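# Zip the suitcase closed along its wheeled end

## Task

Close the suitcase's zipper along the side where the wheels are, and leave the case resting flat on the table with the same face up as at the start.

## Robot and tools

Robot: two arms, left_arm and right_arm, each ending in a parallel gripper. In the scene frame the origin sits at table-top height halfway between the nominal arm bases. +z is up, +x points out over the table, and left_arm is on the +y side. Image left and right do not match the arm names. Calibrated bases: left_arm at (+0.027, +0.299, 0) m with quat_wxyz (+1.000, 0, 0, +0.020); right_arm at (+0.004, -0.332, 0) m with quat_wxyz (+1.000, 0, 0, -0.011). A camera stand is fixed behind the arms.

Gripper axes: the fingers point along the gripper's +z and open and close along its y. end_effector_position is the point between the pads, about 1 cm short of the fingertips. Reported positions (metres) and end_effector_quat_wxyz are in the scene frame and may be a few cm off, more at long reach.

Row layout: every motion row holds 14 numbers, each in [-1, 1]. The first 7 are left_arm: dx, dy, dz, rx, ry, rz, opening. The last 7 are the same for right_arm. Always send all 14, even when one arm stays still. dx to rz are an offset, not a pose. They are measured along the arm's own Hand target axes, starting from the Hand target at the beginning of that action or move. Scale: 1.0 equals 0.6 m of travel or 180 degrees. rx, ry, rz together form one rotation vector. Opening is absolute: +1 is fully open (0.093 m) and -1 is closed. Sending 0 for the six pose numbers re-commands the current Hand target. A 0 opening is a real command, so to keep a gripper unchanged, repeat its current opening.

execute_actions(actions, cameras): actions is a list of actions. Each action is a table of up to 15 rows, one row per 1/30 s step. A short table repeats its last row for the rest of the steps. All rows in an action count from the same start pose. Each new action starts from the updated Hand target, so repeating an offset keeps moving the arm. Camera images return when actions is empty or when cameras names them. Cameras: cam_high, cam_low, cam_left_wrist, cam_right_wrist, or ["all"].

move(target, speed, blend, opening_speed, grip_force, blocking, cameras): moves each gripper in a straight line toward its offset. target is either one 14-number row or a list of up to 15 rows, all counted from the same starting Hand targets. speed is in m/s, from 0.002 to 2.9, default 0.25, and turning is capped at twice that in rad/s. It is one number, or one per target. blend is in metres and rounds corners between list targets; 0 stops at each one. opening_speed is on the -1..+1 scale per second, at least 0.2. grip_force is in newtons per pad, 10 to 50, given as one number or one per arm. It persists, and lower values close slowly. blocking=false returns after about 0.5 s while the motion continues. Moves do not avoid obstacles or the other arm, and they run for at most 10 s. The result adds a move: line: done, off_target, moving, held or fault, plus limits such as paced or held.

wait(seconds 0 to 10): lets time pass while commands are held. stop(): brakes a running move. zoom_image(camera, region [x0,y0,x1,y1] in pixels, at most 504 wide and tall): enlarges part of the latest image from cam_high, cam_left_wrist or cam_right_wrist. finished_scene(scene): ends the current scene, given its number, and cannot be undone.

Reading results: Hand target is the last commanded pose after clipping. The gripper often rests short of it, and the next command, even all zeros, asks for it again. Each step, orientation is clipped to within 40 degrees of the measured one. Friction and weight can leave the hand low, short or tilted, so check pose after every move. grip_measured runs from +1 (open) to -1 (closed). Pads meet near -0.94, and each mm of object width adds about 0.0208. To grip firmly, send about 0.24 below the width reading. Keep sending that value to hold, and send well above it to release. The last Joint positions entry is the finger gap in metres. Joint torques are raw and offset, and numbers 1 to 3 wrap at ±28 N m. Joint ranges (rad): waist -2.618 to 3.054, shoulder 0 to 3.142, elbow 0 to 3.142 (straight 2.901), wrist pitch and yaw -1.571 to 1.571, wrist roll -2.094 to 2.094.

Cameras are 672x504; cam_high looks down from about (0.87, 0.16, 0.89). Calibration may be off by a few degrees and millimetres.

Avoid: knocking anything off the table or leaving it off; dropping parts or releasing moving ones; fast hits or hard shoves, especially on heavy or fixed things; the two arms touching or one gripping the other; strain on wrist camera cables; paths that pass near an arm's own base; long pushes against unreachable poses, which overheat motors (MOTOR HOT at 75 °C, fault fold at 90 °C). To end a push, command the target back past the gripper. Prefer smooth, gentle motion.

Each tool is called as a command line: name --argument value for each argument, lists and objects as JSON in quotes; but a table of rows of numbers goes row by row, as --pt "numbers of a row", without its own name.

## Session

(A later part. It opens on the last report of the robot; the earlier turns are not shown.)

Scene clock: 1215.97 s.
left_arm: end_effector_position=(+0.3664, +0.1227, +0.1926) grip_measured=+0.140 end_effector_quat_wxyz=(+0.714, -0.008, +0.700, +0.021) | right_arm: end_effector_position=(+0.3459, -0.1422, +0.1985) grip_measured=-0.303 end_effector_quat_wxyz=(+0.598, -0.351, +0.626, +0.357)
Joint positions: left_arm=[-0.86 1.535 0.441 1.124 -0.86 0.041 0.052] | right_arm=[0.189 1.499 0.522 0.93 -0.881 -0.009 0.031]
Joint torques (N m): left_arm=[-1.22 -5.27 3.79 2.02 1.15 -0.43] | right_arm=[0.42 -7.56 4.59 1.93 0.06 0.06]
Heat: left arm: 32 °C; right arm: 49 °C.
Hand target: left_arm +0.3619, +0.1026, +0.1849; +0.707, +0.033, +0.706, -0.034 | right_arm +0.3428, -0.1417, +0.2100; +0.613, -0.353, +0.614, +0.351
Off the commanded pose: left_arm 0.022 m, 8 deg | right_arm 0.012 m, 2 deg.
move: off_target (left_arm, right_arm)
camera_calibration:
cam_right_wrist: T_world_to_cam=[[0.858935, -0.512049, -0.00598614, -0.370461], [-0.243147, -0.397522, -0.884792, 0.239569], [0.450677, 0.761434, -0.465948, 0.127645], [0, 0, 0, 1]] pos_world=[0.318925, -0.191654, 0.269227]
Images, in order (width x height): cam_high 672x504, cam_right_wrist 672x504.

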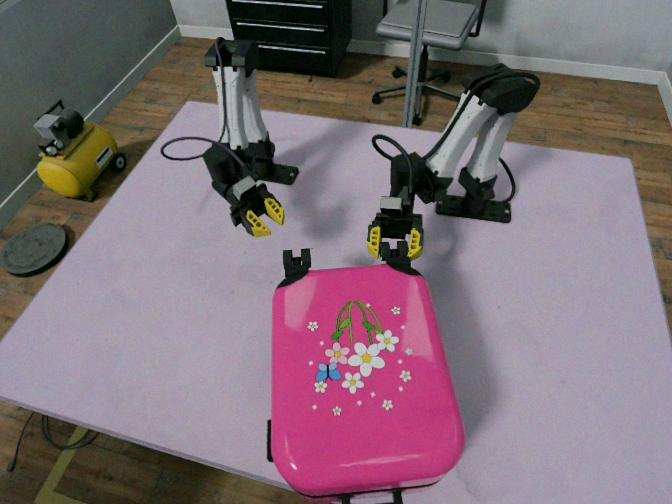

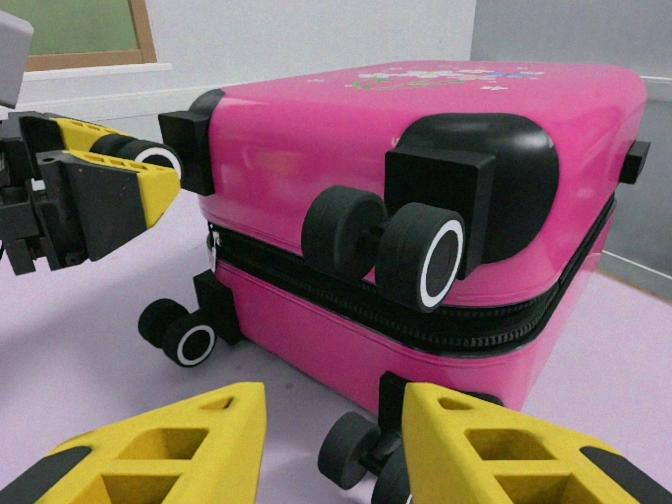

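move --pt "0 0 0 0 0 0 -0.12 0 0.17 0.04 0.05 0 0 -0.4" --pt "0 0 0 0 0 0 -0.12 0.1 0.2 0.19 0.11 0 0 -0.4" --cameras '["cam_right_wrist","cam_high"]' --speed 0.15

Scene clock: 1227.20 s.
left_arm: end_effector_position=(+0.3664, +0.1227, +0.1926) grip_measured=+0.140 end_effector_quat_wxyz=(+0.714, -0.008, +0.700, +0.021) | right_arm: end_effector_position=(+0.2922, +0.0112, +0.1310) grip_measured=-0.397 end_effector_quat_wxyz=(+0.642, -0.261, +0.684, +0.228)
Joint positions: left_arm=[-0.86 1.535 0.441 1.124 -0.86 0.041 0.052] | right_arm=[0.991 1.826 0.525 1.225 0.263 -0.003 0.026]
Joint torques (N m): left_arm=[-1.29 -5.31 3.71 2.07 1.17 -0.39] | right_arm=[0.35 -5.91 6.26 2.47 0.11 0.04]
Motor temperatures (°C): left_arm=[20 29 29 32 20 19 21] | right_arm=[19 44 29 42 18 19 20]
Heat: left arm: 32 °C; right arm: 44 °C.
Hand target: left_arm +0.3619, +0.1026, +0.1849; +0.707, +0.033, +0.706, -0.034 | right_arm +0.2967, +0.0172, +0.1497; +0.664, -0.242, +0.665, +0.241
Off the commanded pose: left_arm 0.022 m, 8 deg | right_arm 0.020 m, 4 deg.
move: off_target (left_arm, right_arm)
camera_calibration:
cam_right_wrist: T_world_to_cam=[[0.638623, -0.768168, 0.0456008, -0.185764], [-0.361124, -0.351498, -0.863735, 0.258927], [0.679522, 0.535133, -0.501878, -0.0561184], [0, 0, 0, 1]] pos_world=[0.250272, -0.0216554, 0.20395]
Images, in order (width x height): cam_high 672x504, cam_right_wrist 672x504.

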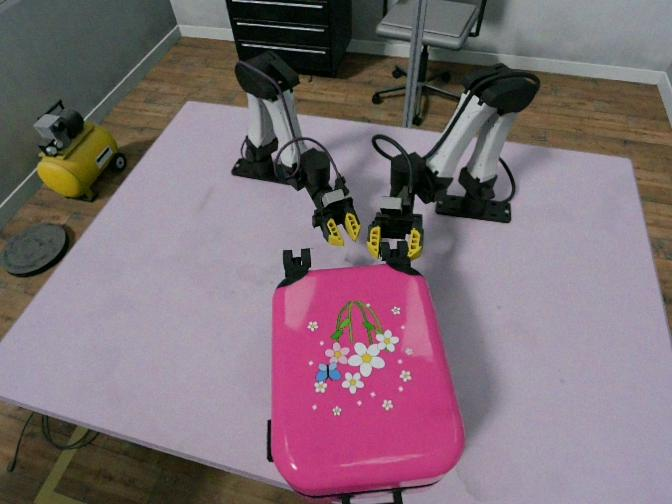

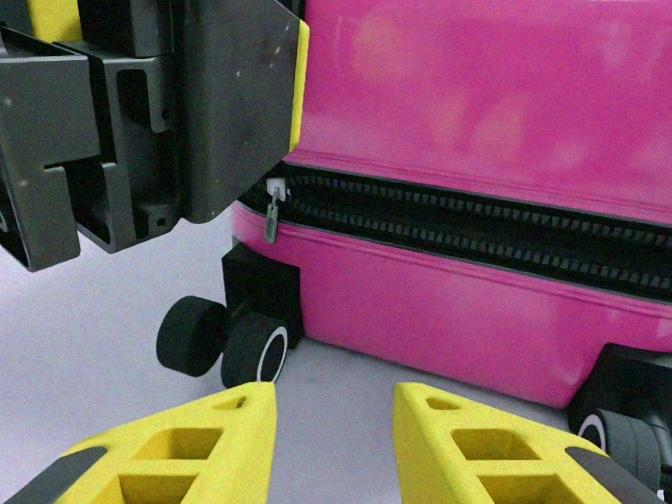

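execute_actions --actions '[]'

Scene clock: 1256.10 s.
left_arm: end_effector_position=(+0.3664, +0.1227, +0.1926) grip_measured=+0.140 end_effector_quat_wxyz=(+0.714, -0.008, +0.700, +0.021) | right_arm: end_effector_position=(+0.2923, +0.0111, +0.1311) grip_measured=-0.397 end_effector_quat_wxyz=(+0.642, -0.261, +0.684, +0.228)
Joint positions: left_arm=[-0.86 1.535 0.441 1.124 -0.86 0.041 0.052] | right_arm=[0.991 1.826 0.525 1.226 0.264 -0.003 0.026]
Joint velocities: within noise
Joint torques (N m): left_arm=[-1.26 -5.2 3.77 2.05 1.19 -0.42] | right_arm=[0.28 -5.91 6.26 2.43 0.12 0.03]
Motor temperatures (°C): left_arm=[20 28 27 32 21 19 22] | right_arm=[19 35 29 45 18 19 20]
Heat: left arm: 32 °C; right arm: 45 °C.
Hand target: left_arm +0.3619, +0.1026, +0.1849; +0.707, +0.033, +0.706, -0.034 | right_arm +0.2967, +0.0172, +0.1497; +0.664, -0.242, +0.665, +0.240
Tool commands: left_gripper/opening=-0.12 right_gripper/opening=-0.4
Off the commanded pose: left_arm 0.022 m, 8 deg | right_arm 0.020 m, 4 deg.
camera_calibration:
cam_left_wrist: T_world_to_cam=[[0.0480011, -0.998261, -0.0342055, 0.112517], [-0.409036, 0.0115966, -0.912444, 0.36286], [0.911255, 0.0577897, -0.407769, -0.174918], [0, 0, 0, 1]] pos_world=[0.302417, 0.118222, 0.263613]
cam_right_wrist: T_world_to_cam=[[0.638047, -0.768656, 0.0454192, -0.185677], [-0.361243, -0.350909, -0.863925, 0.25906], [0.679999, 0.534818, -0.501568, -0.0562039], [0, 0, 0, 1]] pos_world=[0.250273, -0.0217566, 0.204051]

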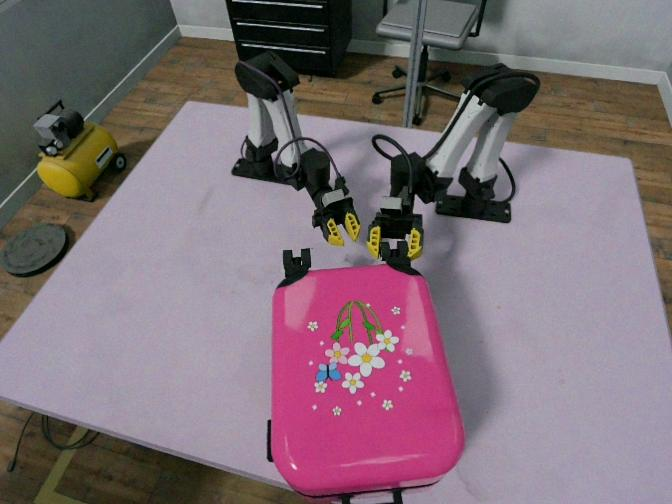

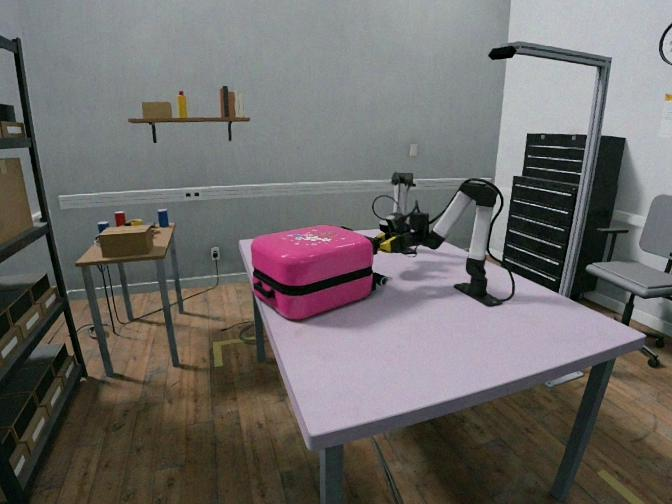

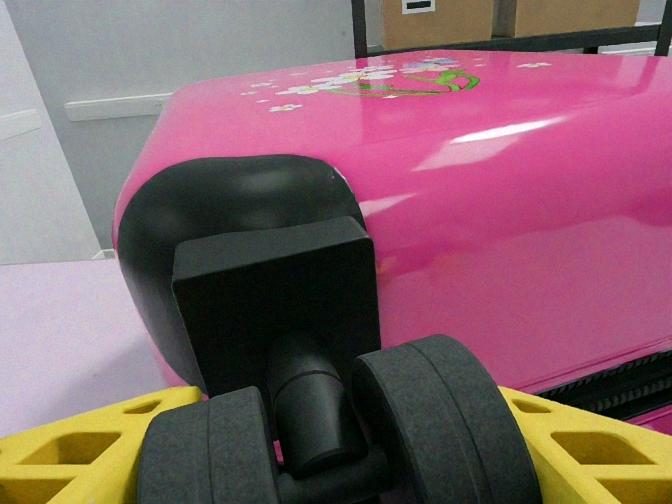

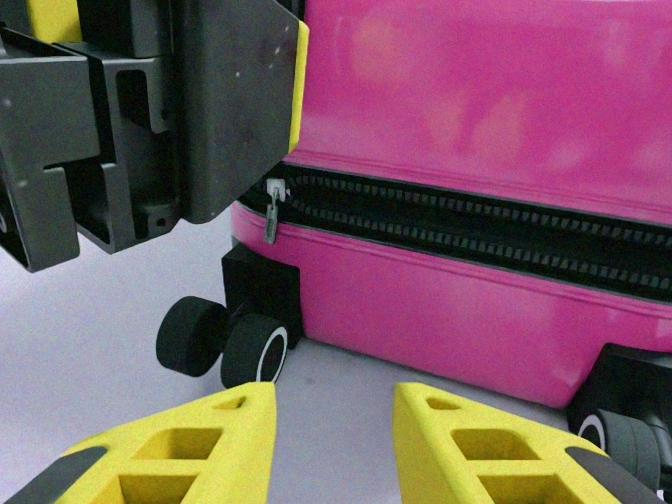

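move --target '[0,0,0,0,0,0,-0.12,0.027,0.019,0.105,-0.083,0,0,-0.4]' --speed 0.1 --cameras '["cam_right_wrist"]'

Scene clock: 1270.53 s.
left_arm: end_effector_position=(+0.3664, +0.1227, +0.1926) grip_measured=+0.140 end_effector_quat_wxyz=(+0.714, -0.008, +0.700, +0.021) | right_arm: end_effector_position=(+0.3319, +0.0621, +0.1229) grip_measured=-0.397 end_effector_quat_wxyz=(+0.615, -0.331, +0.641, +0.319)
Joint positions: left_arm=[-0.86 1.535 0.441 1.124 -0.86 0.041 0.052] | right_arm=[0.859 2.044 0.778 1.226 -0.118 -0.003 0.026]
Joint torques (N m): left_arm=[-1.21 -5.22 3.88 2.05 1.21 -0.43] | right_arm=[-0.58 -7.84 6.5 2.14 -0.1 0.02]
Heat: left arm: 32 °C; right arm: 46 °C.
Hand target: left_arm +0.3619, +0.1026, +0.1849; +0.707, +0.033, +0.706, -0.034 | right_arm +0.3377, +0.0663, +0.1333; +0.627, -0.326, +0.628, +0.325
Off the commanded pose: left_arm 0.022 m, 8 deg | right_arm 0.013 m, 2 deg.
move: off_target (left_arm, right_arm)
camera_calibration:
cam_right_wrist: T_world_to_cam=[[0.808005, -0.58881, 0.0207312, -0.235978], [-0.264442, -0.39388, -0.880301, 0.256734], [0.526495, 0.705805, -0.473963, -0.0775942], [0, 0, 0, 1]] pos_world=[0.299416, 0.0169426, 0.194119]
Images, in order (width x height): cam_right_wrist 672x504.

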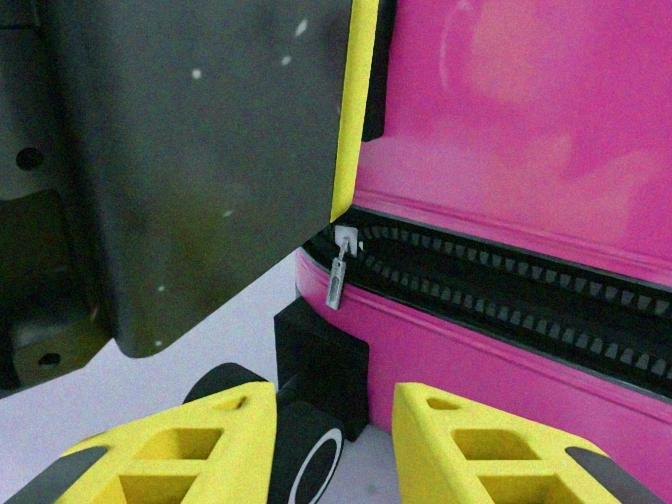

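move --target '[0,0,0,0,0,0,-0.12,0.02,0,0.05,0,-0.125,0,-0.4]' --speed 0.1 --cameras '["cam_right_wrist"]'

Scene clock: 1285.77 s.
left_arm: end_effector_position=(+0.3664, +0.1227, +0.1926) grip_measured=+0.140 end_effector_quat_wxyz=(+0.714, -0.008, +0.700, +0.021) | right_arm: end_effector_position=(+0.3546, +0.0874, +0.0951) grip_measured=-0.397 end_effector_quat_wxyz=(+0.652, -0.311, +0.602, +0.339)
Joint positions: left_arm=[-0.86 1.535 0.441 1.124 -0.86 0.041 0.052] | right_arm=[0.859 2.329 0.944 1.467 -0.118 0.013 0.026]
Joint torques (N m): left_arm=[-1.25 -5.34 3.77 2.03 1.18 -0.44] | right_arm=[0.24 -9.17 5.68 2.81 -0.04 0.08]
Heat: left arm: 32 °C; right arm: 46 °C.
Hand target: left_arm +0.3619, +0.1026, +0.1849; +0.707, +0.033, +0.706, -0.034 | right_arm +0.3550, +0.0908, +0.1213; +0.738, -0.257, +0.494, +0.382
Off the commanded pose: left_arm 0.022 m, 8 deg | right_arm 0.026 m, 18 deg.
joint sent to its limit (right arm) — joint 4 (wrist pitch), upper limit. The joint targets are off in orientation, not in position.
move: off_target (left_arm, right_arm)
camera_calibration:
cam_right_wrist: T_world_to_cam=[[0.807175, -0.590082, 0.0164591, -0.237967], [-0.202499, -0.302974, -0.931236, 0.223132], [0.554492, 0.748338, -0.364045, -0.144672], [0, 0, 0, 1]] pos_world=[0.317484, 0.0354468, 0.159039]
Images, in order (width x height): cam_right_wrist 672x504.

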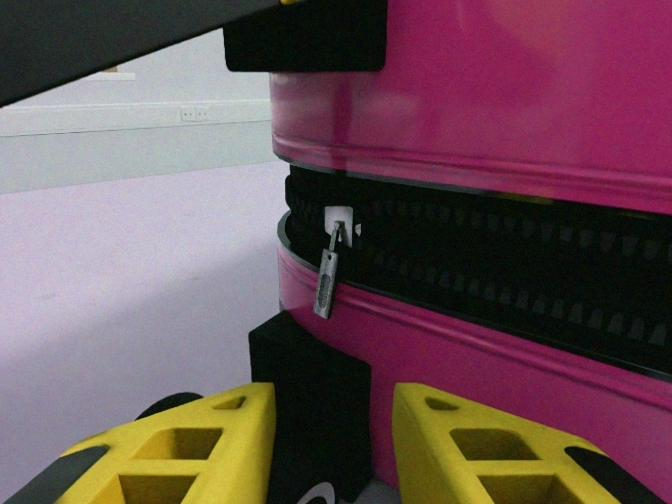

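move --target '[0,0,0,0,0,0,-0.12,-0.005,0.006,0.055,0,0.07,0,-0.4]' --speed 0.06 --cameras '["cam_right_wrist"]'

Scene clock: 1294.77 s.
left_arm: end_effector_position=(+0.3672, +0.1252, +0.1928) grip_measured=+0.137 end_effector_quat_wxyz=(+0.714, -0.009, +0.700, +0.022) | right_arm: end_effector_position=(+0.3650, +0.1065, +0.1173) grip_measured=-0.397 end_effector_quat_wxyz=(+0.665, -0.306, +0.587, +0.347)
Joint positions: left_arm=[-0.851 1.531 0.437 1.124 -0.854 0.041 0.052] | right_arm=[0.87 2.329 1.043 1.411 -0.112 0.014 0.026]
Joint torques (N m): left_arm=[-1.94 -4.94 3.92 2.04 1.15 -0.42] | right_arm=[0.94 -11.29 7.94 1.84 0.14 0.02]
Motor temperatures (°C): left_arm=[20 27 27 32 22 19 22] | right_arm=[19 35 30 50 18 19 20]
Heat: left arm: 32 °C; right arm: 50 °C.
Hand target: left_arm +0.3619, +0.1027, +0.1849; +0.707, +0.033, +0.706, -0.034 | right_arm +0.3690, +0.1168, +0.1365; +0.679, -0.297, +0.572, +0.352
Off the commanded pose: left_arm 0.025 m, 8 deg | right_arm 0.022 m, 3 deg.
move: off_target (left_arm, right_arm)
camera_calibration:
cam_right_wrist: T_world_to_cam=[[0.809392, -0.586934, 0.0198313, -0.237035], [-0.174262, -0.272284, -0.946306, 0.239899], [0.560818, 0.762476, -0.322665, -0.165364], [0, 0, 0, 1]] pos_world=[0.326398, 0.0522835, 0.178361]
Images, in order (width x height): cam_right_wrist 672x504.

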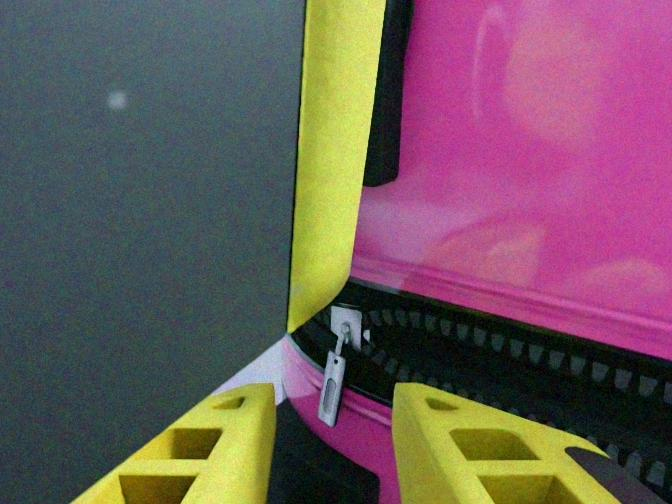

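move --target '[0,0,0,0,0,0,-0.12,0.004,0.0,0.028,0,0,0,-0.4]' --speed 0.05 --cameras '["cam_right_wrist"]'

Scene clock: 1303.57 s.
left_arm: end_effector_position=(+0.3704, +0.1304, +0.1930) grip_measured=+0.130 end_effector_quat_wxyz=(+0.714, -0.012, +0.700, +0.024) | right_arm: end_effector_position=(+0.3723, +0.1138, +0.1203) grip_measured=-0.397 end_effector_quat_wxyz=(+0.670, -0.302, +0.582, +0.349)
Joint positions: left_arm=[-0.831 1.529 0.435 1.125 -0.841 0.039 0.051] | right_arm=[0.87 2.355 1.097 1.401 -0.109 0.017 0.026]
Joint torques (N m): left_arm=[-3.3 -5.03 3.97 2.04 1.03 -0.43] | right_arm=[1.26 -11.06 9.89 1.49 0.15 -0.01]
Heat: left arm: 32 °C; right arm: 48 °C.
Hand target: left_arm +0.3618, +0.1026, +0.1849; +0.706, +0.033, +0.706, -0.035 | right_arm +0.3788, +0.1306, +0.1369; +0.679, -0.297, +0.572, +0.352
Off the commanded pose: left_arm 0.030 m, 8 deg | right_arm 0.025 m, 2 deg.
move: off_target (left_arm, right_arm)
camera_calibration:
cam_right_wrist: T_world_to_cam=[[0.807455, -0.589657, 0.0179276, -0.237457], [-0.166945, -0.257544, -0.951735, 0.242245], [0.565814, 0.765491, -0.306396, -0.178209], [0, 0, 0, 1]] pos_world=[0.33301, 0.0587878, 0.180208]
Images, in order (width x height): cam_right_wrist 672x504.

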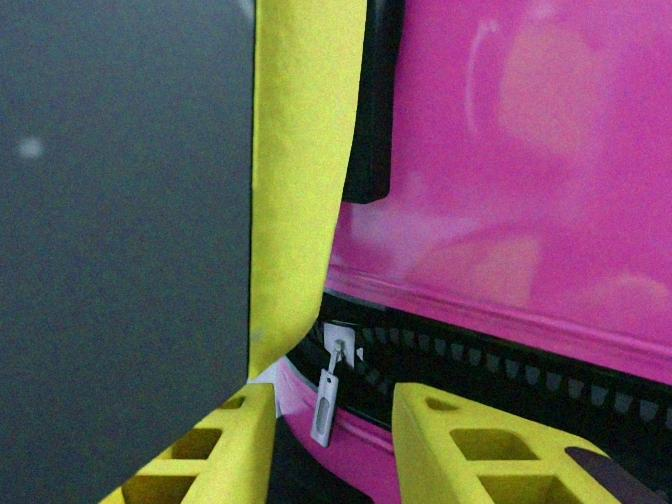

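move --pt "0 0 0 0 0 0 -0.12 0.022 0 -0.012 0 0 0 -0.62" --pt "0 0 0 0 0 0 -0.12 0.022 0.002 0.02 0 0 0 -0.62" --speed 0.05 --cameras '["cam_right_wrist"]'

Scene clock: 1313.20 s.
left_arm: end_effector_position=(+0.3728, +0.1346, +0.1930) grip_measured=+0.126 end_effector_quat_wxyz=(+0.714, -0.016, +0.700, +0.028) | right_arm: end_effector_position=(+0.3801, +0.1223, +0.1246) grip_measured=-0.617 end_effector_quat_wxyz=(+0.689, -0.290, +0.561, +0.356)
Joint positions: left_arm=[-0.817 1.529 0.435 1.125 -0.838 0.039 0.051] | right_arm=[0.871 2.418 1.172 1.451 -0.101 0.021 0.016]
Joint torques (N m): left_arm=[-4.34 -5 4.11 2.04 1.05 -0.44] | right_arm=[1.68 -11.18 9.81 0.93 0.15 -0.03]
Heat: left arm: 31 °C; right arm: 46 °C.
Hand target: left_arm +0.3618, +0.1026, +0.1849; +0.706, +0.033, +0.706, -0.035 | right_arm +0.3858, +0.1429, +0.1261; +0.679, -0.297, +0.572, +0.352
Off the commanded pose: left_arm 0.035 m, 9 deg | right_arm 0.021 m, 2 deg.
move: off_target (left_arm, right_arm)
camera_calibration:
cam_right_wrist: T_world_to_cam=[[0.803888, -0.594506, 0.0180508, -0.236974], [-0.132566, -0.208675, -0.968959, 0.233012], [0.579819, 0.776542, -0.246563, -0.201877], [0, 0, 0, 1]] pos_world=[0.338442, 0.0645078, 0.180281]
Images, in order (width x height): cam_right_wrist 672x504.

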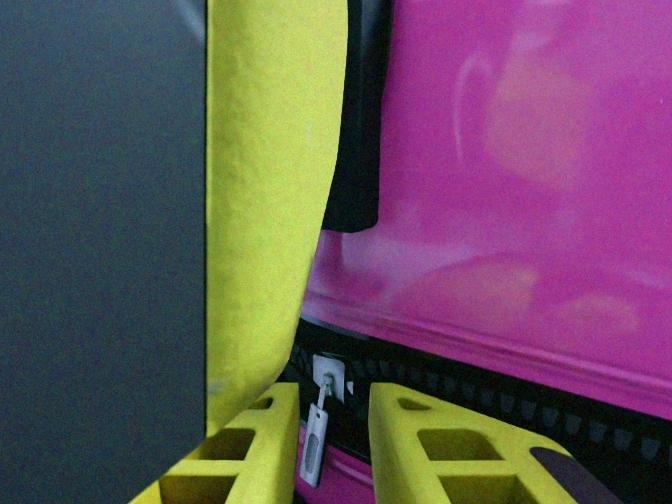

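move --target '[0,0,0,0,0,0,-0.12,0,0.003,0,0,0,0,-1]' --speed 0.05 --cameras '["cam_right_wrist"]'

Scene clock: 1318.23 s.
left_arm: end_effector_position=(+0.3728, +0.1346, +0.1930) grip_measured=+0.126 end_effector_quat_wxyz=(+0.714, -0.016, +0.700, +0.028) | right_arm: end_effector_position=(+0.3804, +0.1222, +0.1247) grip_measured=-0.987 end_effector_quat_wxyz=(+0.689, -0.289, +0.561, +0.356)
Joint positions: left_arm=[-0.817 1.529 0.435 1.125 -0.838 0.039 0.051] | right_arm=[0.871 2.418 1.172 1.451 -0.1 0.022 0]
Joint torques (N m): left_arm=[-4.33 -5.08 4.07 2.05 1.04 -0.42] | right_arm=[2.02 -11.19 9.74 0.95 0.16 -0.08]
Motor temperatures (°C): left_arm=[20 27 27 31 21 19 22] | right_arm=[19 39 33 44 18 19 20]
Heat: left arm: 31 °C; right arm: 44 °C.
Hand target: left_arm +0.3618, +0.1026, +0.1849; +0.706, +0.033, +0.706, -0.035 | right_arm +0.3843, +0.1439, +0.1261; +0.679, -0.297, +0.572, +0.352
Off the commanded pose: left_arm 0.035 m, 9 deg | right_arm 0.022 m, 2 deg.
move: off_target (left_arm, right_arm)
camera_calibration:
cam_right_wrist: T_world_to_cam=[[0.803095, -0.595598, 0.0173568, -0.236674], [-0.133338, -0.208029, -0.968992, 0.233264], [0.58074, 0.775878, -0.246483, -0.202276], [0, 0, 0, 1]] pos_world=[0.338644, 0.0645051, 0.180281]
Images, in order (width x height): cam_right_wrist 672x504.

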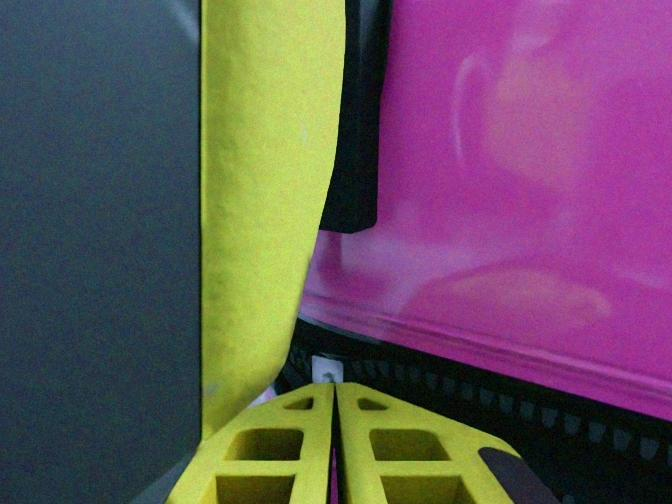

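move --target '[0,0,0,0,0,0,-0.12,-0.017,-0.052,-0.098,0,0,0,-1]' --speed 0.06 --cameras '["cam_right_wrist"]'

Scene clock: 1324.67 s.
left_arm: end_effector_position=(+0.3713, +0.1306, +0.1931) grip_measured=+0.126 end_effector_quat_wxyz=(+0.714, -0.009, +0.700, +0.024) | right_arm: end_effector_position=(+0.3768, +0.0802, +0.0817) grip_measured=-0.987 end_effector_quat_wxyz=(+0.644, -0.311, +0.613, +0.338)
Joint positions: left_arm=[-0.826 1.529 0.435 1.125 -0.832 0.044 0.051] | right_arm=[0.806 2.373 0.994 1.437 -0.168 0.024 0]
Joint torques (N m): left_arm=[-3.64 -4.94 4.03 2.04 0.94 -0.47] | right_arm=[-0.49 -15.54 3.33 2.54 -0.08 0.05]
Heat: left arm: 31 °C; right arm: 44 °C.
Hand target: left_arm +0.3619, +0.1027, +0.1849; +0.706, +0.033, +0.706, -0.034 | right_arm +0.3755, +0.0771, +0.1261; +0.679, -0.297, +0.572, +0.352
Off the commanded pose: left_arm 0.031 m, 8 deg | right_arm 0.045 m, 7 deg.
move: off_target (left_arm, right_arm)
camera_calibration:
cam_right_wrist: T_world_to_cam=[[0.805762, -0.592204, 0.00652772, -0.258472], [-0.224401, -0.315486, -0.922016, 0.221446], [0.548081, 0.74146, -0.387098, -0.151638], [0, 0, 0, 1]] pos_world=[0.341069, 0.0292282, 0.147166]
Images, in order (width x height): cam_right_wrist 672x504.

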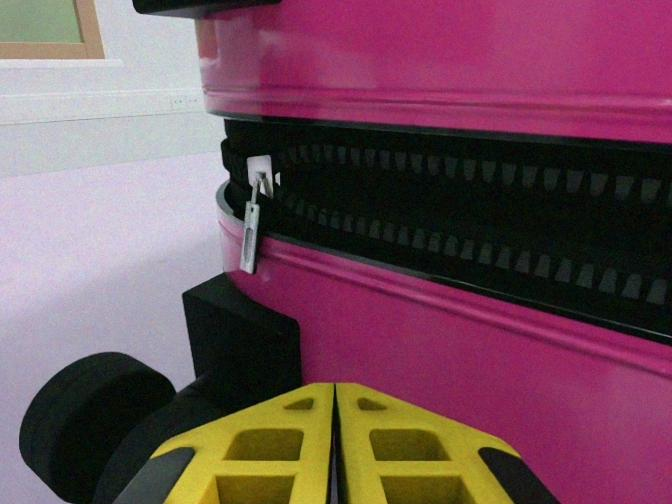

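move --target '[0,0,0,0,0,0,-0.12,0.005,0.019,0.027,0,0,0,-0.55]' --speed 0.06 --cameras '["cam_right_wrist"]'

Scene clock: 1336.30 s.
left_arm: end_effector_position=(+0.3713, +0.1306, +0.1931) grip_measured=+0.126 end_effector_quat_wxyz=(+0.714, -0.009, +0.700, +0.024) | right_arm: end_effector_position=(+0.3717, +0.0931, +0.0912) grip_measured=-0.553 end_effector_quat_wxyz=(+0.650, -0.311, +0.602, +0.345)
Joint positions: left_arm=[-0.826 1.529 0.435 1.125 -0.832 0.044 0.051] | right_arm=[0.833 2.373 1.022 1.435 -0.154 0.024 0.019]
Joint torques (N m): left_arm=[-3.7 -4.9 4.03 2.01 0.97 -0.46] | right_arm=[0.21 -13.78 5.93 2.21 0.13 0]
Motor temperatures (°C): left_arm=[21 26 26 31 21 19 23] | right_arm=[19 47 32 50 17 19 20]
Heat: left arm: 31 °C; right arm: 50 °C.
Hand target: left_arm +0.3619, +0.1027, +0.1849; +0.706, +0.033, +0.706, -0.034 | right_arm +0.3757, +0.0972, +0.1259; +0.679, -0.297, +0.572, +0.352
Off the commanded pose: left_arm 0.031 m, 8 deg | right_arm 0.035 m, 5 deg.
move: off_target (left_arm, right_arm)
camera_calibration:
cam_right_wrist: T_world_to_cam=[[0.813052, -0.582115, 0.00941501, -0.250706], [-0.2039, -0.299864, -0.931937, 0.224993], [0.545317, 0.755794, -0.362498, -0.157245], [0, 0, 0, 1]] pos_world=[0.335462, 0.0403721, 0.155039]
Images, in order (width x height): cam_right_wrist 672x504.

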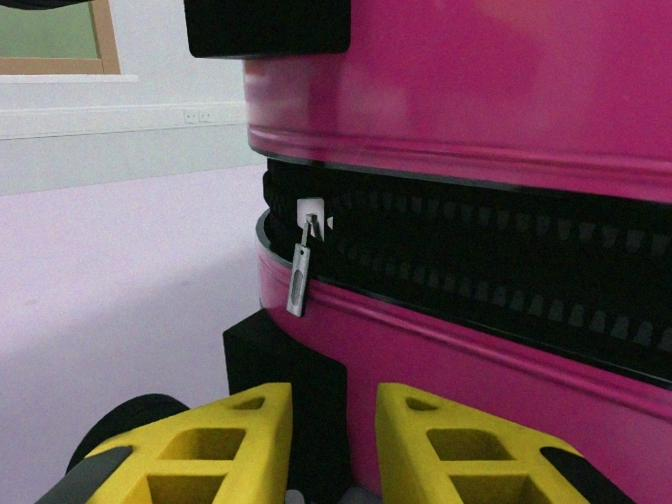

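move --target '[0,0,0,0,0,0,-0.12,-0.004,0.017,0.052,0,0,0,-0.55]' --speed 0.06 --cameras '["cam_right_wrist"]'

Scene clock: 1346.73 s.
left_arm: end_effector_position=(+0.3713, +0.1313, +0.1930) grip_measured=+0.126 end_effector_quat_wxyz=(+0.714, -0.011, +0.700, +0.025) | right_arm: end_effector_position=(+0.3816, +0.1149, +0.1161) grip_measured=-0.553 end_effector_quat_wxyz=(+0.667, -0.300, +0.587, +0.348)
Joint positions: left_arm=[-0.826 1.529 0.435 1.125 -0.837 0.042 0.051] | right_arm=[0.856 2.373 1.13 1.375 -0.119 0.024 0.019]
Joint torques (N m): left_arm=[-3.6 -4.98 4.11 2.03 1 -0.45] | right_arm=[1.11 -11.28 8.54 1.79 0.05 -0.04]
Heat: left arm: 31 °C; right arm: 51 °C.
Hand target: left_arm +0.3619, +0.1027, +0.1849; +0.706, +0.033, +0.706, -0.034 | right_arm +0.3849, +0.1278, +0.1335; +0.679, -0.297, +0.572, +0.352
Off the commanded pose: left_arm 0.031 m, 9 deg | right_arm 0.022 m, 2 deg.
move: off_target (left_arm, right_arm)
camera_calibration:
cam_right_wrist: T_world_to_cam=[[0.80612, -0.59164, 0.0115189, -0.242798], [-0.17886, -0.262162, -0.948304, 0.244864], [0.564075, 0.762386, -0.317155, -0.183285], [0, 0, 0, 1]] pos_world=[0.342907, 0.0602787, 0.176873]
Images, in order (width x height): cam_right_wrist 672x504.

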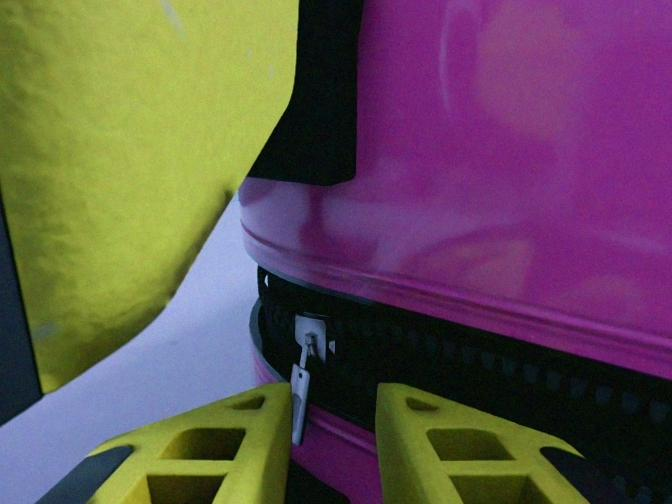

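move --pt "0 0 0 0 0 0 -0.12 0.008 0.018 -0.004 0 0 0 -0.55" --pt "0 0 0 0 0 0 -0.12 0.012 0.018 0.018 0 0 0 -0.55" --speed 0.05 --cameras '["cam_right_wrist"]'

Scene clock: 1354.03 s.
left_arm: end_effector_position=(+0.3713, +0.1334, +0.1929) grip_measured=+0.126 end_effector_quat_wxyz=(+0.714, -0.014, +0.700, +0.028) | right_arm: end_effector_position=(+0.3855, +0.1194, +0.1183) grip_measured=-0.553 end_effector_quat_wxyz=(+0.677, -0.283, +0.583, +0.350)
Joint positions: left_arm=[-0.824 1.528 0.434 1.125 -0.843 0.042 0.051] | right_arm=[0.866 2.403 1.166 1.4 -0.084 0.04 0.019]
Joint torques (N m): left_arm=[-3.88 -4.97 4.08 2.05 1.08 -0.44] | right_arm=[2.74 -10.77 9.78 1.4 0.02 -0.26]
Heat: left arm: 31 °C; right arm: 50 °C.
Hand target: left_arm +0.3618, +0.1026, +0.1848; +0.707, +0.033, +0.706, -0.035 | right_arm +0.3829, +0.1437, +0.1283; +0.679, -0.297, +0.572, +0.352
Off the commanded pose: left_arm 0.033 m, 9 deg | right_arm 0.026 m, 2 deg.
move: off_target (left_arm, right_arm)
camera_calibration:
cam_right_wrist: T_world_to_cam=[[0.792618, -0.609674, -0.00731962, -0.233689], [-0.181369, -0.224297, -0.957495, 0.24622], [0.582118, 0.760255, -0.288358, -0.198358], [0, 0, 0, 1]] pos_world=[0.345351, 0.0635554, 0.176845]
Images, in order (width x height): cam_right_wrist 672x504.

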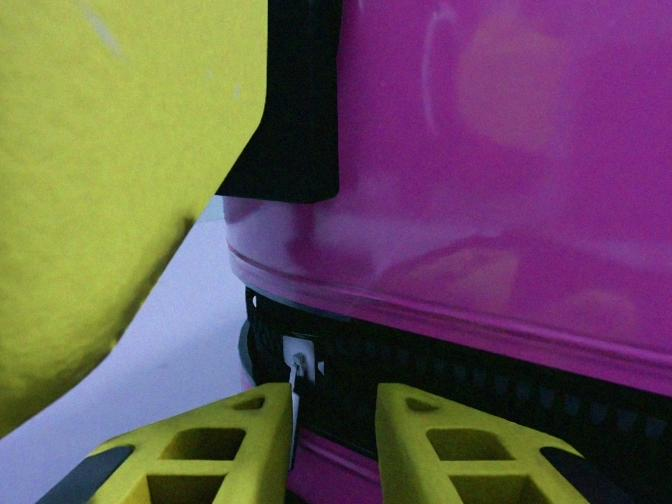

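move --pt "0 0 0 0 0 0 -0.12 0.01 0.015 -0.05 0 0 0 -0.3" --speed 0.06 --cameras '["cam_right_wrist"]'

Scene clock: 1358.97 s.
left_arm: end_effector_position=(+0.3712, +0.1328, +0.1930) grip_measured=+0.126 end_effector_quat_wxyz=(+0.714, -0.011, +0.700, +0.027) | right_arm: end_effector_position=(+0.3739, +0.1168, +0.1055) grip_measured=-0.303 end_effector_quat_wxyz=(+0.668, -0.278, +0.596, +0.349)
Joint positions: left_arm=[-0.824 1.526 0.432 1.125 -0.837 0.044 0.051] | right_arm=[0.888 2.403 1.116 1.423 -0.051 0.053 0.031]
Joint torques (N m): left_arm=[-3.78 -4.75 4.31 2.01 1.01 -0.46] | right_arm=[2.29 -12.25 3.55 2.19 -0.15 -0.38]
Heat: left arm: 31 °C; right arm: 48 °C.
Hand target: left_arm +0.3619, +0.1027, +0.1847; +0.706, +0.033, +0.706, -0.034 | right_arm +0.3591, +0.1256, +0.1172; +0.679, -0.297, +0.572, +0.352
Off the commanded pose: left_arm 0.033 m, 9 deg | right_arm 0.021 m, 4 deg.
move: off_target (left_arm, right_arm)
camera_calibration:
cam_right_wrist: T_world_to_cam=[[0.786488, -0.617054, -0.026095, -0.221108], [-0.212952, -0.231281, -0.949295, 0.243122], [0.579731, 0.752166, -0.313302, -0.188835], [0, 0, 0, 1]] pos_world=[0.335146, 0.0618293, 0.165862]
Images, in order (width x height): cam_right_wrist 672x504.

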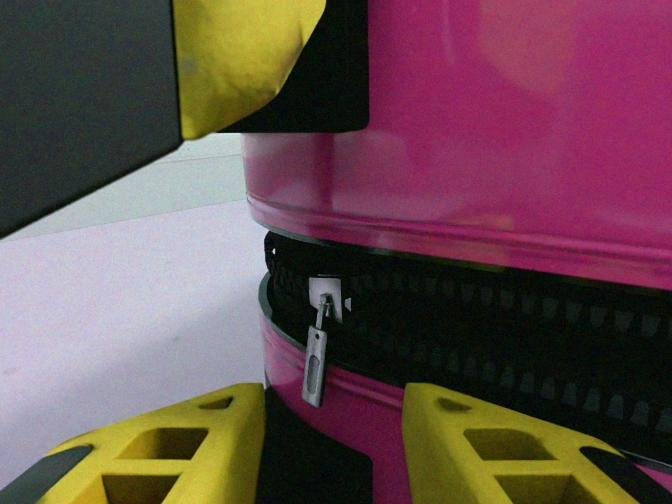

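move --pt "0 0 0 0 0 0 -0.12 -0.005 0.008 0.032 0 0 0 -0.5" --speed 0.05 --cameras '["cam_right_wrist"]'

Scene clock: 1365.60 s.
left_arm: end_effector_position=(+0.3712, +0.1329, +0.1930) grip_measured=+0.126 end_effector_quat_wxyz=(+0.714, -0.012, +0.700, +0.027) | right_arm: end_effector_position=(+0.3747, +0.1177, +0.1067) grip_measured=-0.497 end_effector_quat_wxyz=(+0.670, -0.274, +0.597, +0.347)
Joint positions: left_arm=[-0.824 1.526 0.432 1.125 -0.838 0.044 0.051] | right_arm=[0.891 2.403 1.121 1.42 -0.039 0.052 0.021]
Joint torques (N m): left_arm=[-3.84 -4.75 4.34 1.98 1.02 -0.46] | right_arm=[3.25 -11.41 8.83 1.65 -0.15 -0.43]
Heat: left arm: 31 °C; right arm: 48 °C.
Hand target: left_arm +0.3619, +0.1027, +0.1847; +0.706, +0.033, +0.706, -0.034 | right_arm +0.3658, +0.1434, +0.1235; +0.679, -0.297, +0.572, +0.352
Off the commanded pose: left_arm 0.033 m, 9 deg | right_arm 0.032 m, 4 deg.
move: off_target (left_arm, right_arm)
camera_calibration:
cam_right_wrist: T_world_to_cam=[[0.781286, -0.623597, -0.0268003, -0.218307], [-0.213982, -0.227263, -0.950033, 0.244685], [0.586347, 0.747983, -0.310996, -0.19177], [0, 0, 0, 1]] pos_world=[0.335362, 0.0629128, 0.166968]
Images, in order (width x height): cam_right_wrist 672x504.

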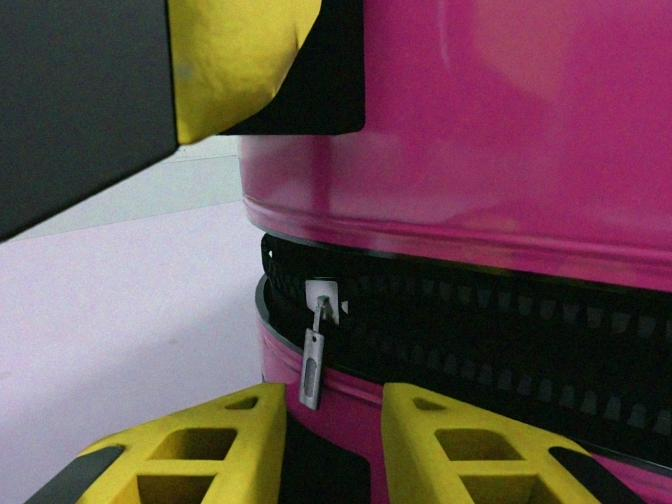

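move --pt "0 0 0 0 0 0 -0.12 -0.016 0 0.02 0 0 0 -0.5" --speed 0.05 --cameras '["cam_right_wrist"]'

Scene clock: 1370.13 s.
left_arm: end_effector_position=(+0.3716, +0.1349, +0.1930) grip_measured=+0.126 end_effector_quat_wxyz=(+0.714, -0.015, +0.699, +0.029) | right_arm: end_effector_position=(+0.3757, +0.1198, +0.1069) grip_measured=-0.497 end_effector_quat_wxyz=(+0.668, -0.275, +0.598, +0.346)
Joint positions: left_arm=[-0.821 1.526 0.432 1.125 -0.843 0.042 0.051] | right_arm=[0.892 2.403 1.131 1.406 -0.038 0.052 0.021]
Joint torques (N m): left_arm=[-4.12 -4.88 4.23 2 1.06 -0.47] | right_arm=[3.29 -13.22 10.84 1.31 -0.13 -0.41]
Heat: left arm: 31 °C; right arm: 48 °C.
Hand target: left_arm +0.3618, +0.1026, +0.1847; +0.706, +0.033, +0.706, -0.034 | right_arm +0.3715, +0.1518, +0.1349; +0.679, -0.297, +0.572, +0.352
Off the commanded pose: left_arm 0.035 m, 9 deg | right_arm 0.043 m, 4 deg.
move: off_target (left_arm, right_arm)
camera_calibration:
cam_right_wrist: T_world_to_cam=[[0.781689, -0.623082, -0.0270414, -0.217923], [-0.216743, -0.230748, -0.948566, 0.246837], [0.584795, 0.747345, -0.315422, -0.192734], [0, 0, 0, 1]] pos_world=[0.336558, 0.0652119, 0.167455]
Images, in order (width x height): cam_right_wrist 672x504.

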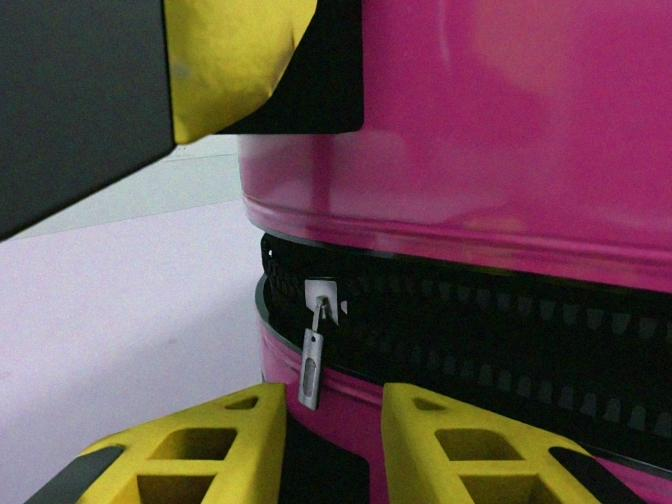

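move --pt "0 0 0 0 0 0 -0.12 -0.017 -0.007 -0.032 0 0 0 -0.5" --pt "0 0 0 0 0 0 -0.12 -0.017 0.006 0.002 0 0 0 -0.5" --speed 0.05 --cameras '["cam_right_wrist"]'

Scene clock: 1379.53 s.
left_arm: end_effector_position=(+0.3716, +0.1348, +0.1930) grip_measured=+0.126 end_effector_quat_wxyz=(+0.714, -0.015, +0.699, +0.029) | right_arm: end_effector_position=(+0.3754, +0.1193, +0.1061) grip_measured=-0.497 end_effector_quat_wxyz=(+0.667, -0.275, +0.601, +0.344)
Joint positions: left_arm=[-0.821 1.526 0.432 1.125 -0.843 0.042 0.051] | right_arm=[0.894 2.399 1.127 1.398 -0.034 0.052 0.021]
Joint torques (N m): left_arm=[-4.03 -4.86 4.22 2.03 1.05 -0.49] | right_arm=[3.9 -15.9 10.3 1.21 -0.09 -0.41]
Motor temperatures (°C): left_arm=[21 27 27 31 22 19 23] | right_arm=[19 44 34 45 17 19 20]
Heat: left arm: 31 °C; right arm: 45 °C.
Hand target: left_arm +0.3618, +0.1026, +0.1847; +0.706, +0.033, +0.706, -0.035 | right_arm +0.3684, +0.1534, +0.1452; +0.679, -0.297, +0.572, +0.352
Off the commanded pose: left_arm 0.035 m, 9 deg | right_arm 0.052 m, 4 deg.
move: off_target (left_arm, right_arm)
camera_calibration:
cam_right_wrist: T_world_to_cam=[[0.779653, -0.625598, -0.0277298, -0.216822], [-0.222211, -0.234988, -0.946257, 0.248123], [0.585461, 0.743914, -0.322223, -0.191607], [0, 0, 0, 1]] pos_world=[0.33636, 0.0652015, 0.167035]
Images, in order (width x height): cam_right_wrist 672x504.

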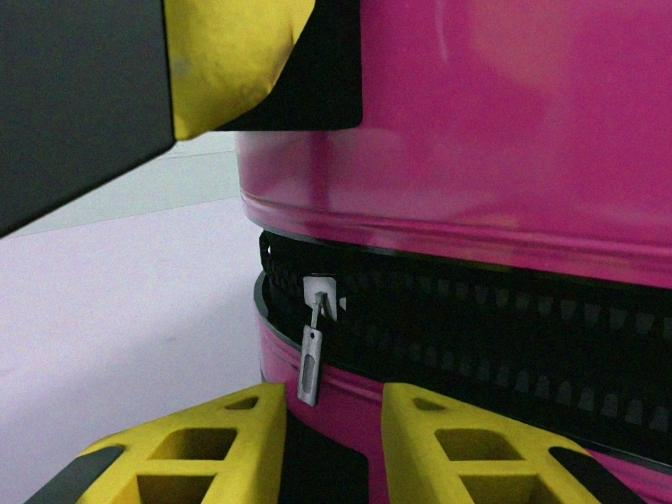

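move --pt "0 0 0 0 0 0 -0.12 0.06 -0.012 -0.11 0 0 0 -0.5" --pt "0 0 0 0 0 0 0.5 0.06 -0.012 -0.22 0 0 0 -0.5" --speed 0.12 --cameras '["cam_right_wrist","cam_left_wrist"]'

Scene clock: 1393.57 s.
left_arm: end_effector_position=(+0.3666, +0.1163, +0.1941) grip_measured=+0.499 end_effector_quat_wxyz=(+0.716, +0.005, +0.698, -0.007) | right_arm: end_effector_position=(+0.2998, +0.0478, +0.0436) grip_measured=-0.497 end_effector_quat_wxyz=(+0.584, -0.338, +0.668, +0.313)
Joint positions: left_arm=[-0.85 1.526 0.432 1.13 -0.793 0.022 0.069] | right_arm=[0.903 2.249 0.659 1.467 -0.077 0.013 0.021]
Joint torques (N m): left_arm=[-1.7 -4.34 4.62 2.03 0.68 -0.23] | right_arm=[-0.69 -12.88 2.36 2.84 -0.1 -0.13]
Heat: left arm: 31 °C; right arm: 45 °C.
Hand target: left_arm +0.3619, +0.1027, +0.1847; +0.706, +0.033, +0.706, -0.034 | right_arm +0.3028, +0.0479, +0.0874; +0.679, -0.297, +0.572, +0.352
Off the commanded pose: left_arm 0.017 m, 5 deg | right_arm 0.044 m, 17 deg.
joint sent to its limit (right arm) — joint 4 (wrist pitch), upper limit. The joint targets are off in orientation, not in position.
move: off_target (left_arm, right_arm); target 2's new opening was sent with left_arm's hand 0.032 m and 9 deg from that target
camera_calibration:
cam_left_wrist: T_world_to_cam=[[-0.0093675, -0.999881, -0.0122629, 0.123275], [-0.402505, 0.0149964, -0.915295, 0.36209], [0.91537, -0.00363815, -0.402597, -0.169524], [0, 0, 0, 1]] pos_world=[0.302075, 0.117213, 0.264681]
cam_right_wrist: T_world_to_cam=[[0.809953, -0.586495, 0.000512705, -0.216615], [-0.318978, -0.441244, -0.838783, 0.189603], [0.492168, 0.679211, -0.544466, -0.0735552], [0, 0, 0, 1]] pos_world=[0.272129, 0.00657663, 0.119098]
Images, in order (width x height): cam_left_wrist 672x504, cam_right_wrist 672x504.

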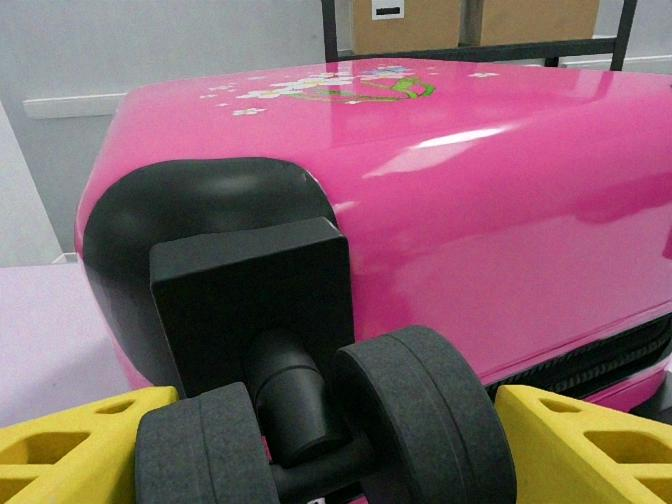

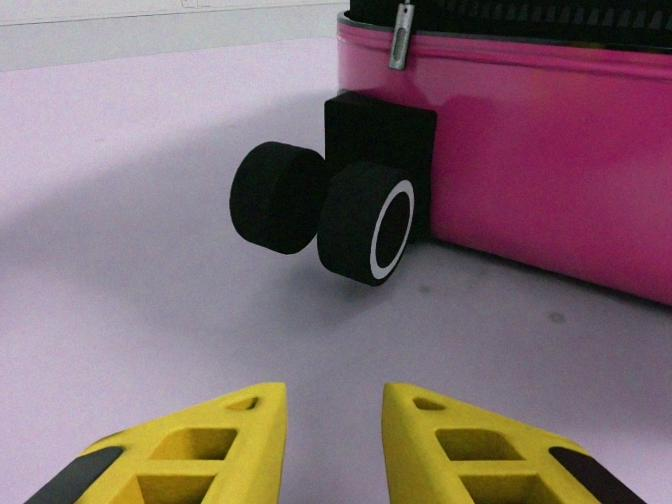

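move --pt "-0.03 0.005 -0.14 0 0 0 0.5 0 0 0 0 0.125 0 -0.5" --pt "-0.167 0.005 -0.14 -0.03 0.36 0 0.5 0 0 0 0 0.125 0 -0.5" --pt "-0.14 0.024 -0.006 -0.03 0.36 0 0.5 0 0 0 0 0.125 0 -0.5" --speed 0.15 --cameras '["cam_left_wrist","cam_right_wrist"]'

Scene clock: 1409.23 s.
left_arm: end_effector_position=(+0.3570, +0.1199, +0.2686) grip_measured=+0.499 end_effector_quat_wxyz=(+0.223, +0.010, +0.974, +0.023) | right_arm: end_effector_position=(+0.2954, +0.0425, +0.0579) grip_measured=-0.497 end_effector_quat_wxyz=(+0.526, -0.367, +0.715, +0.279)
Joint positions: left_arm=[-0.667 1.75 1.989 -1.458 -0.292 -0.553 0.069] | right_arm=[0.903 1.997 0.654 1.046 -0.077 -0.011 0.021]
Joint torques (N m): left_arm=[-0.06 -4.88 8.42 1.17 0 0.1] | right_arm=[-0.54 -11.9 5.55 2.1 -0.05 -0.07]
Heat: left arm: 31 °C; right arm: 49 °C.
Hand target: left_arm +0.3596, +0.1175, +0.2687; +0.219, +0.015, +0.975, +0.020 | right_arm +0.3028, +0.0479, +0.0874; +0.554, -0.360, +0.693, +0.287
Off the commanded pose: left_arm 0.004 m, 1 deg | right_arm 0.031 m, 4 deg.
move: off_target (right_arm)
camera_calibration:
cam_left_wrist: T_world_to_cam=[[-0.0212736, -0.997865, -0.0617525, 0.144873], [-0.99971, 0.0219266, -0.00991753, 0.395648], [0.0112504, 0.0615237, -0.998042, 0.344283], [0, 0, 0, 1]] pos_world=[0.394742, 0.114707, 0.356479]
cam_right_wrist: T_world_to_cam=[[0.813544, -0.581361, 0.012868, -0.218152], [-0.388708, -0.560143, -0.731537, 0.217284], [0.432495, 0.590136, -0.681681, -0.0306061], [0, 0, 0, 1]] pos_world=[0.275173, 0.012947, 0.140895]
Images, in order (width x height): cam_left_wrist 672x504, cam_right_wrist 672x504.

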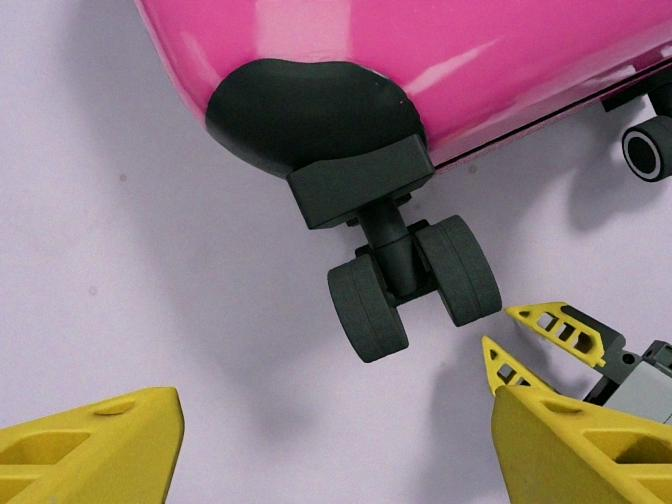

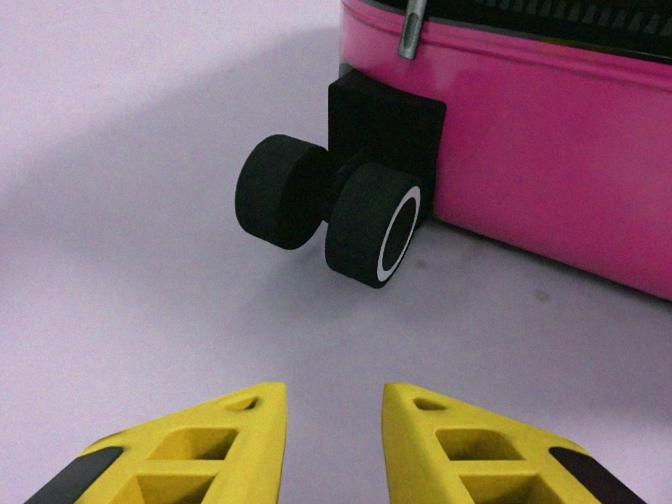

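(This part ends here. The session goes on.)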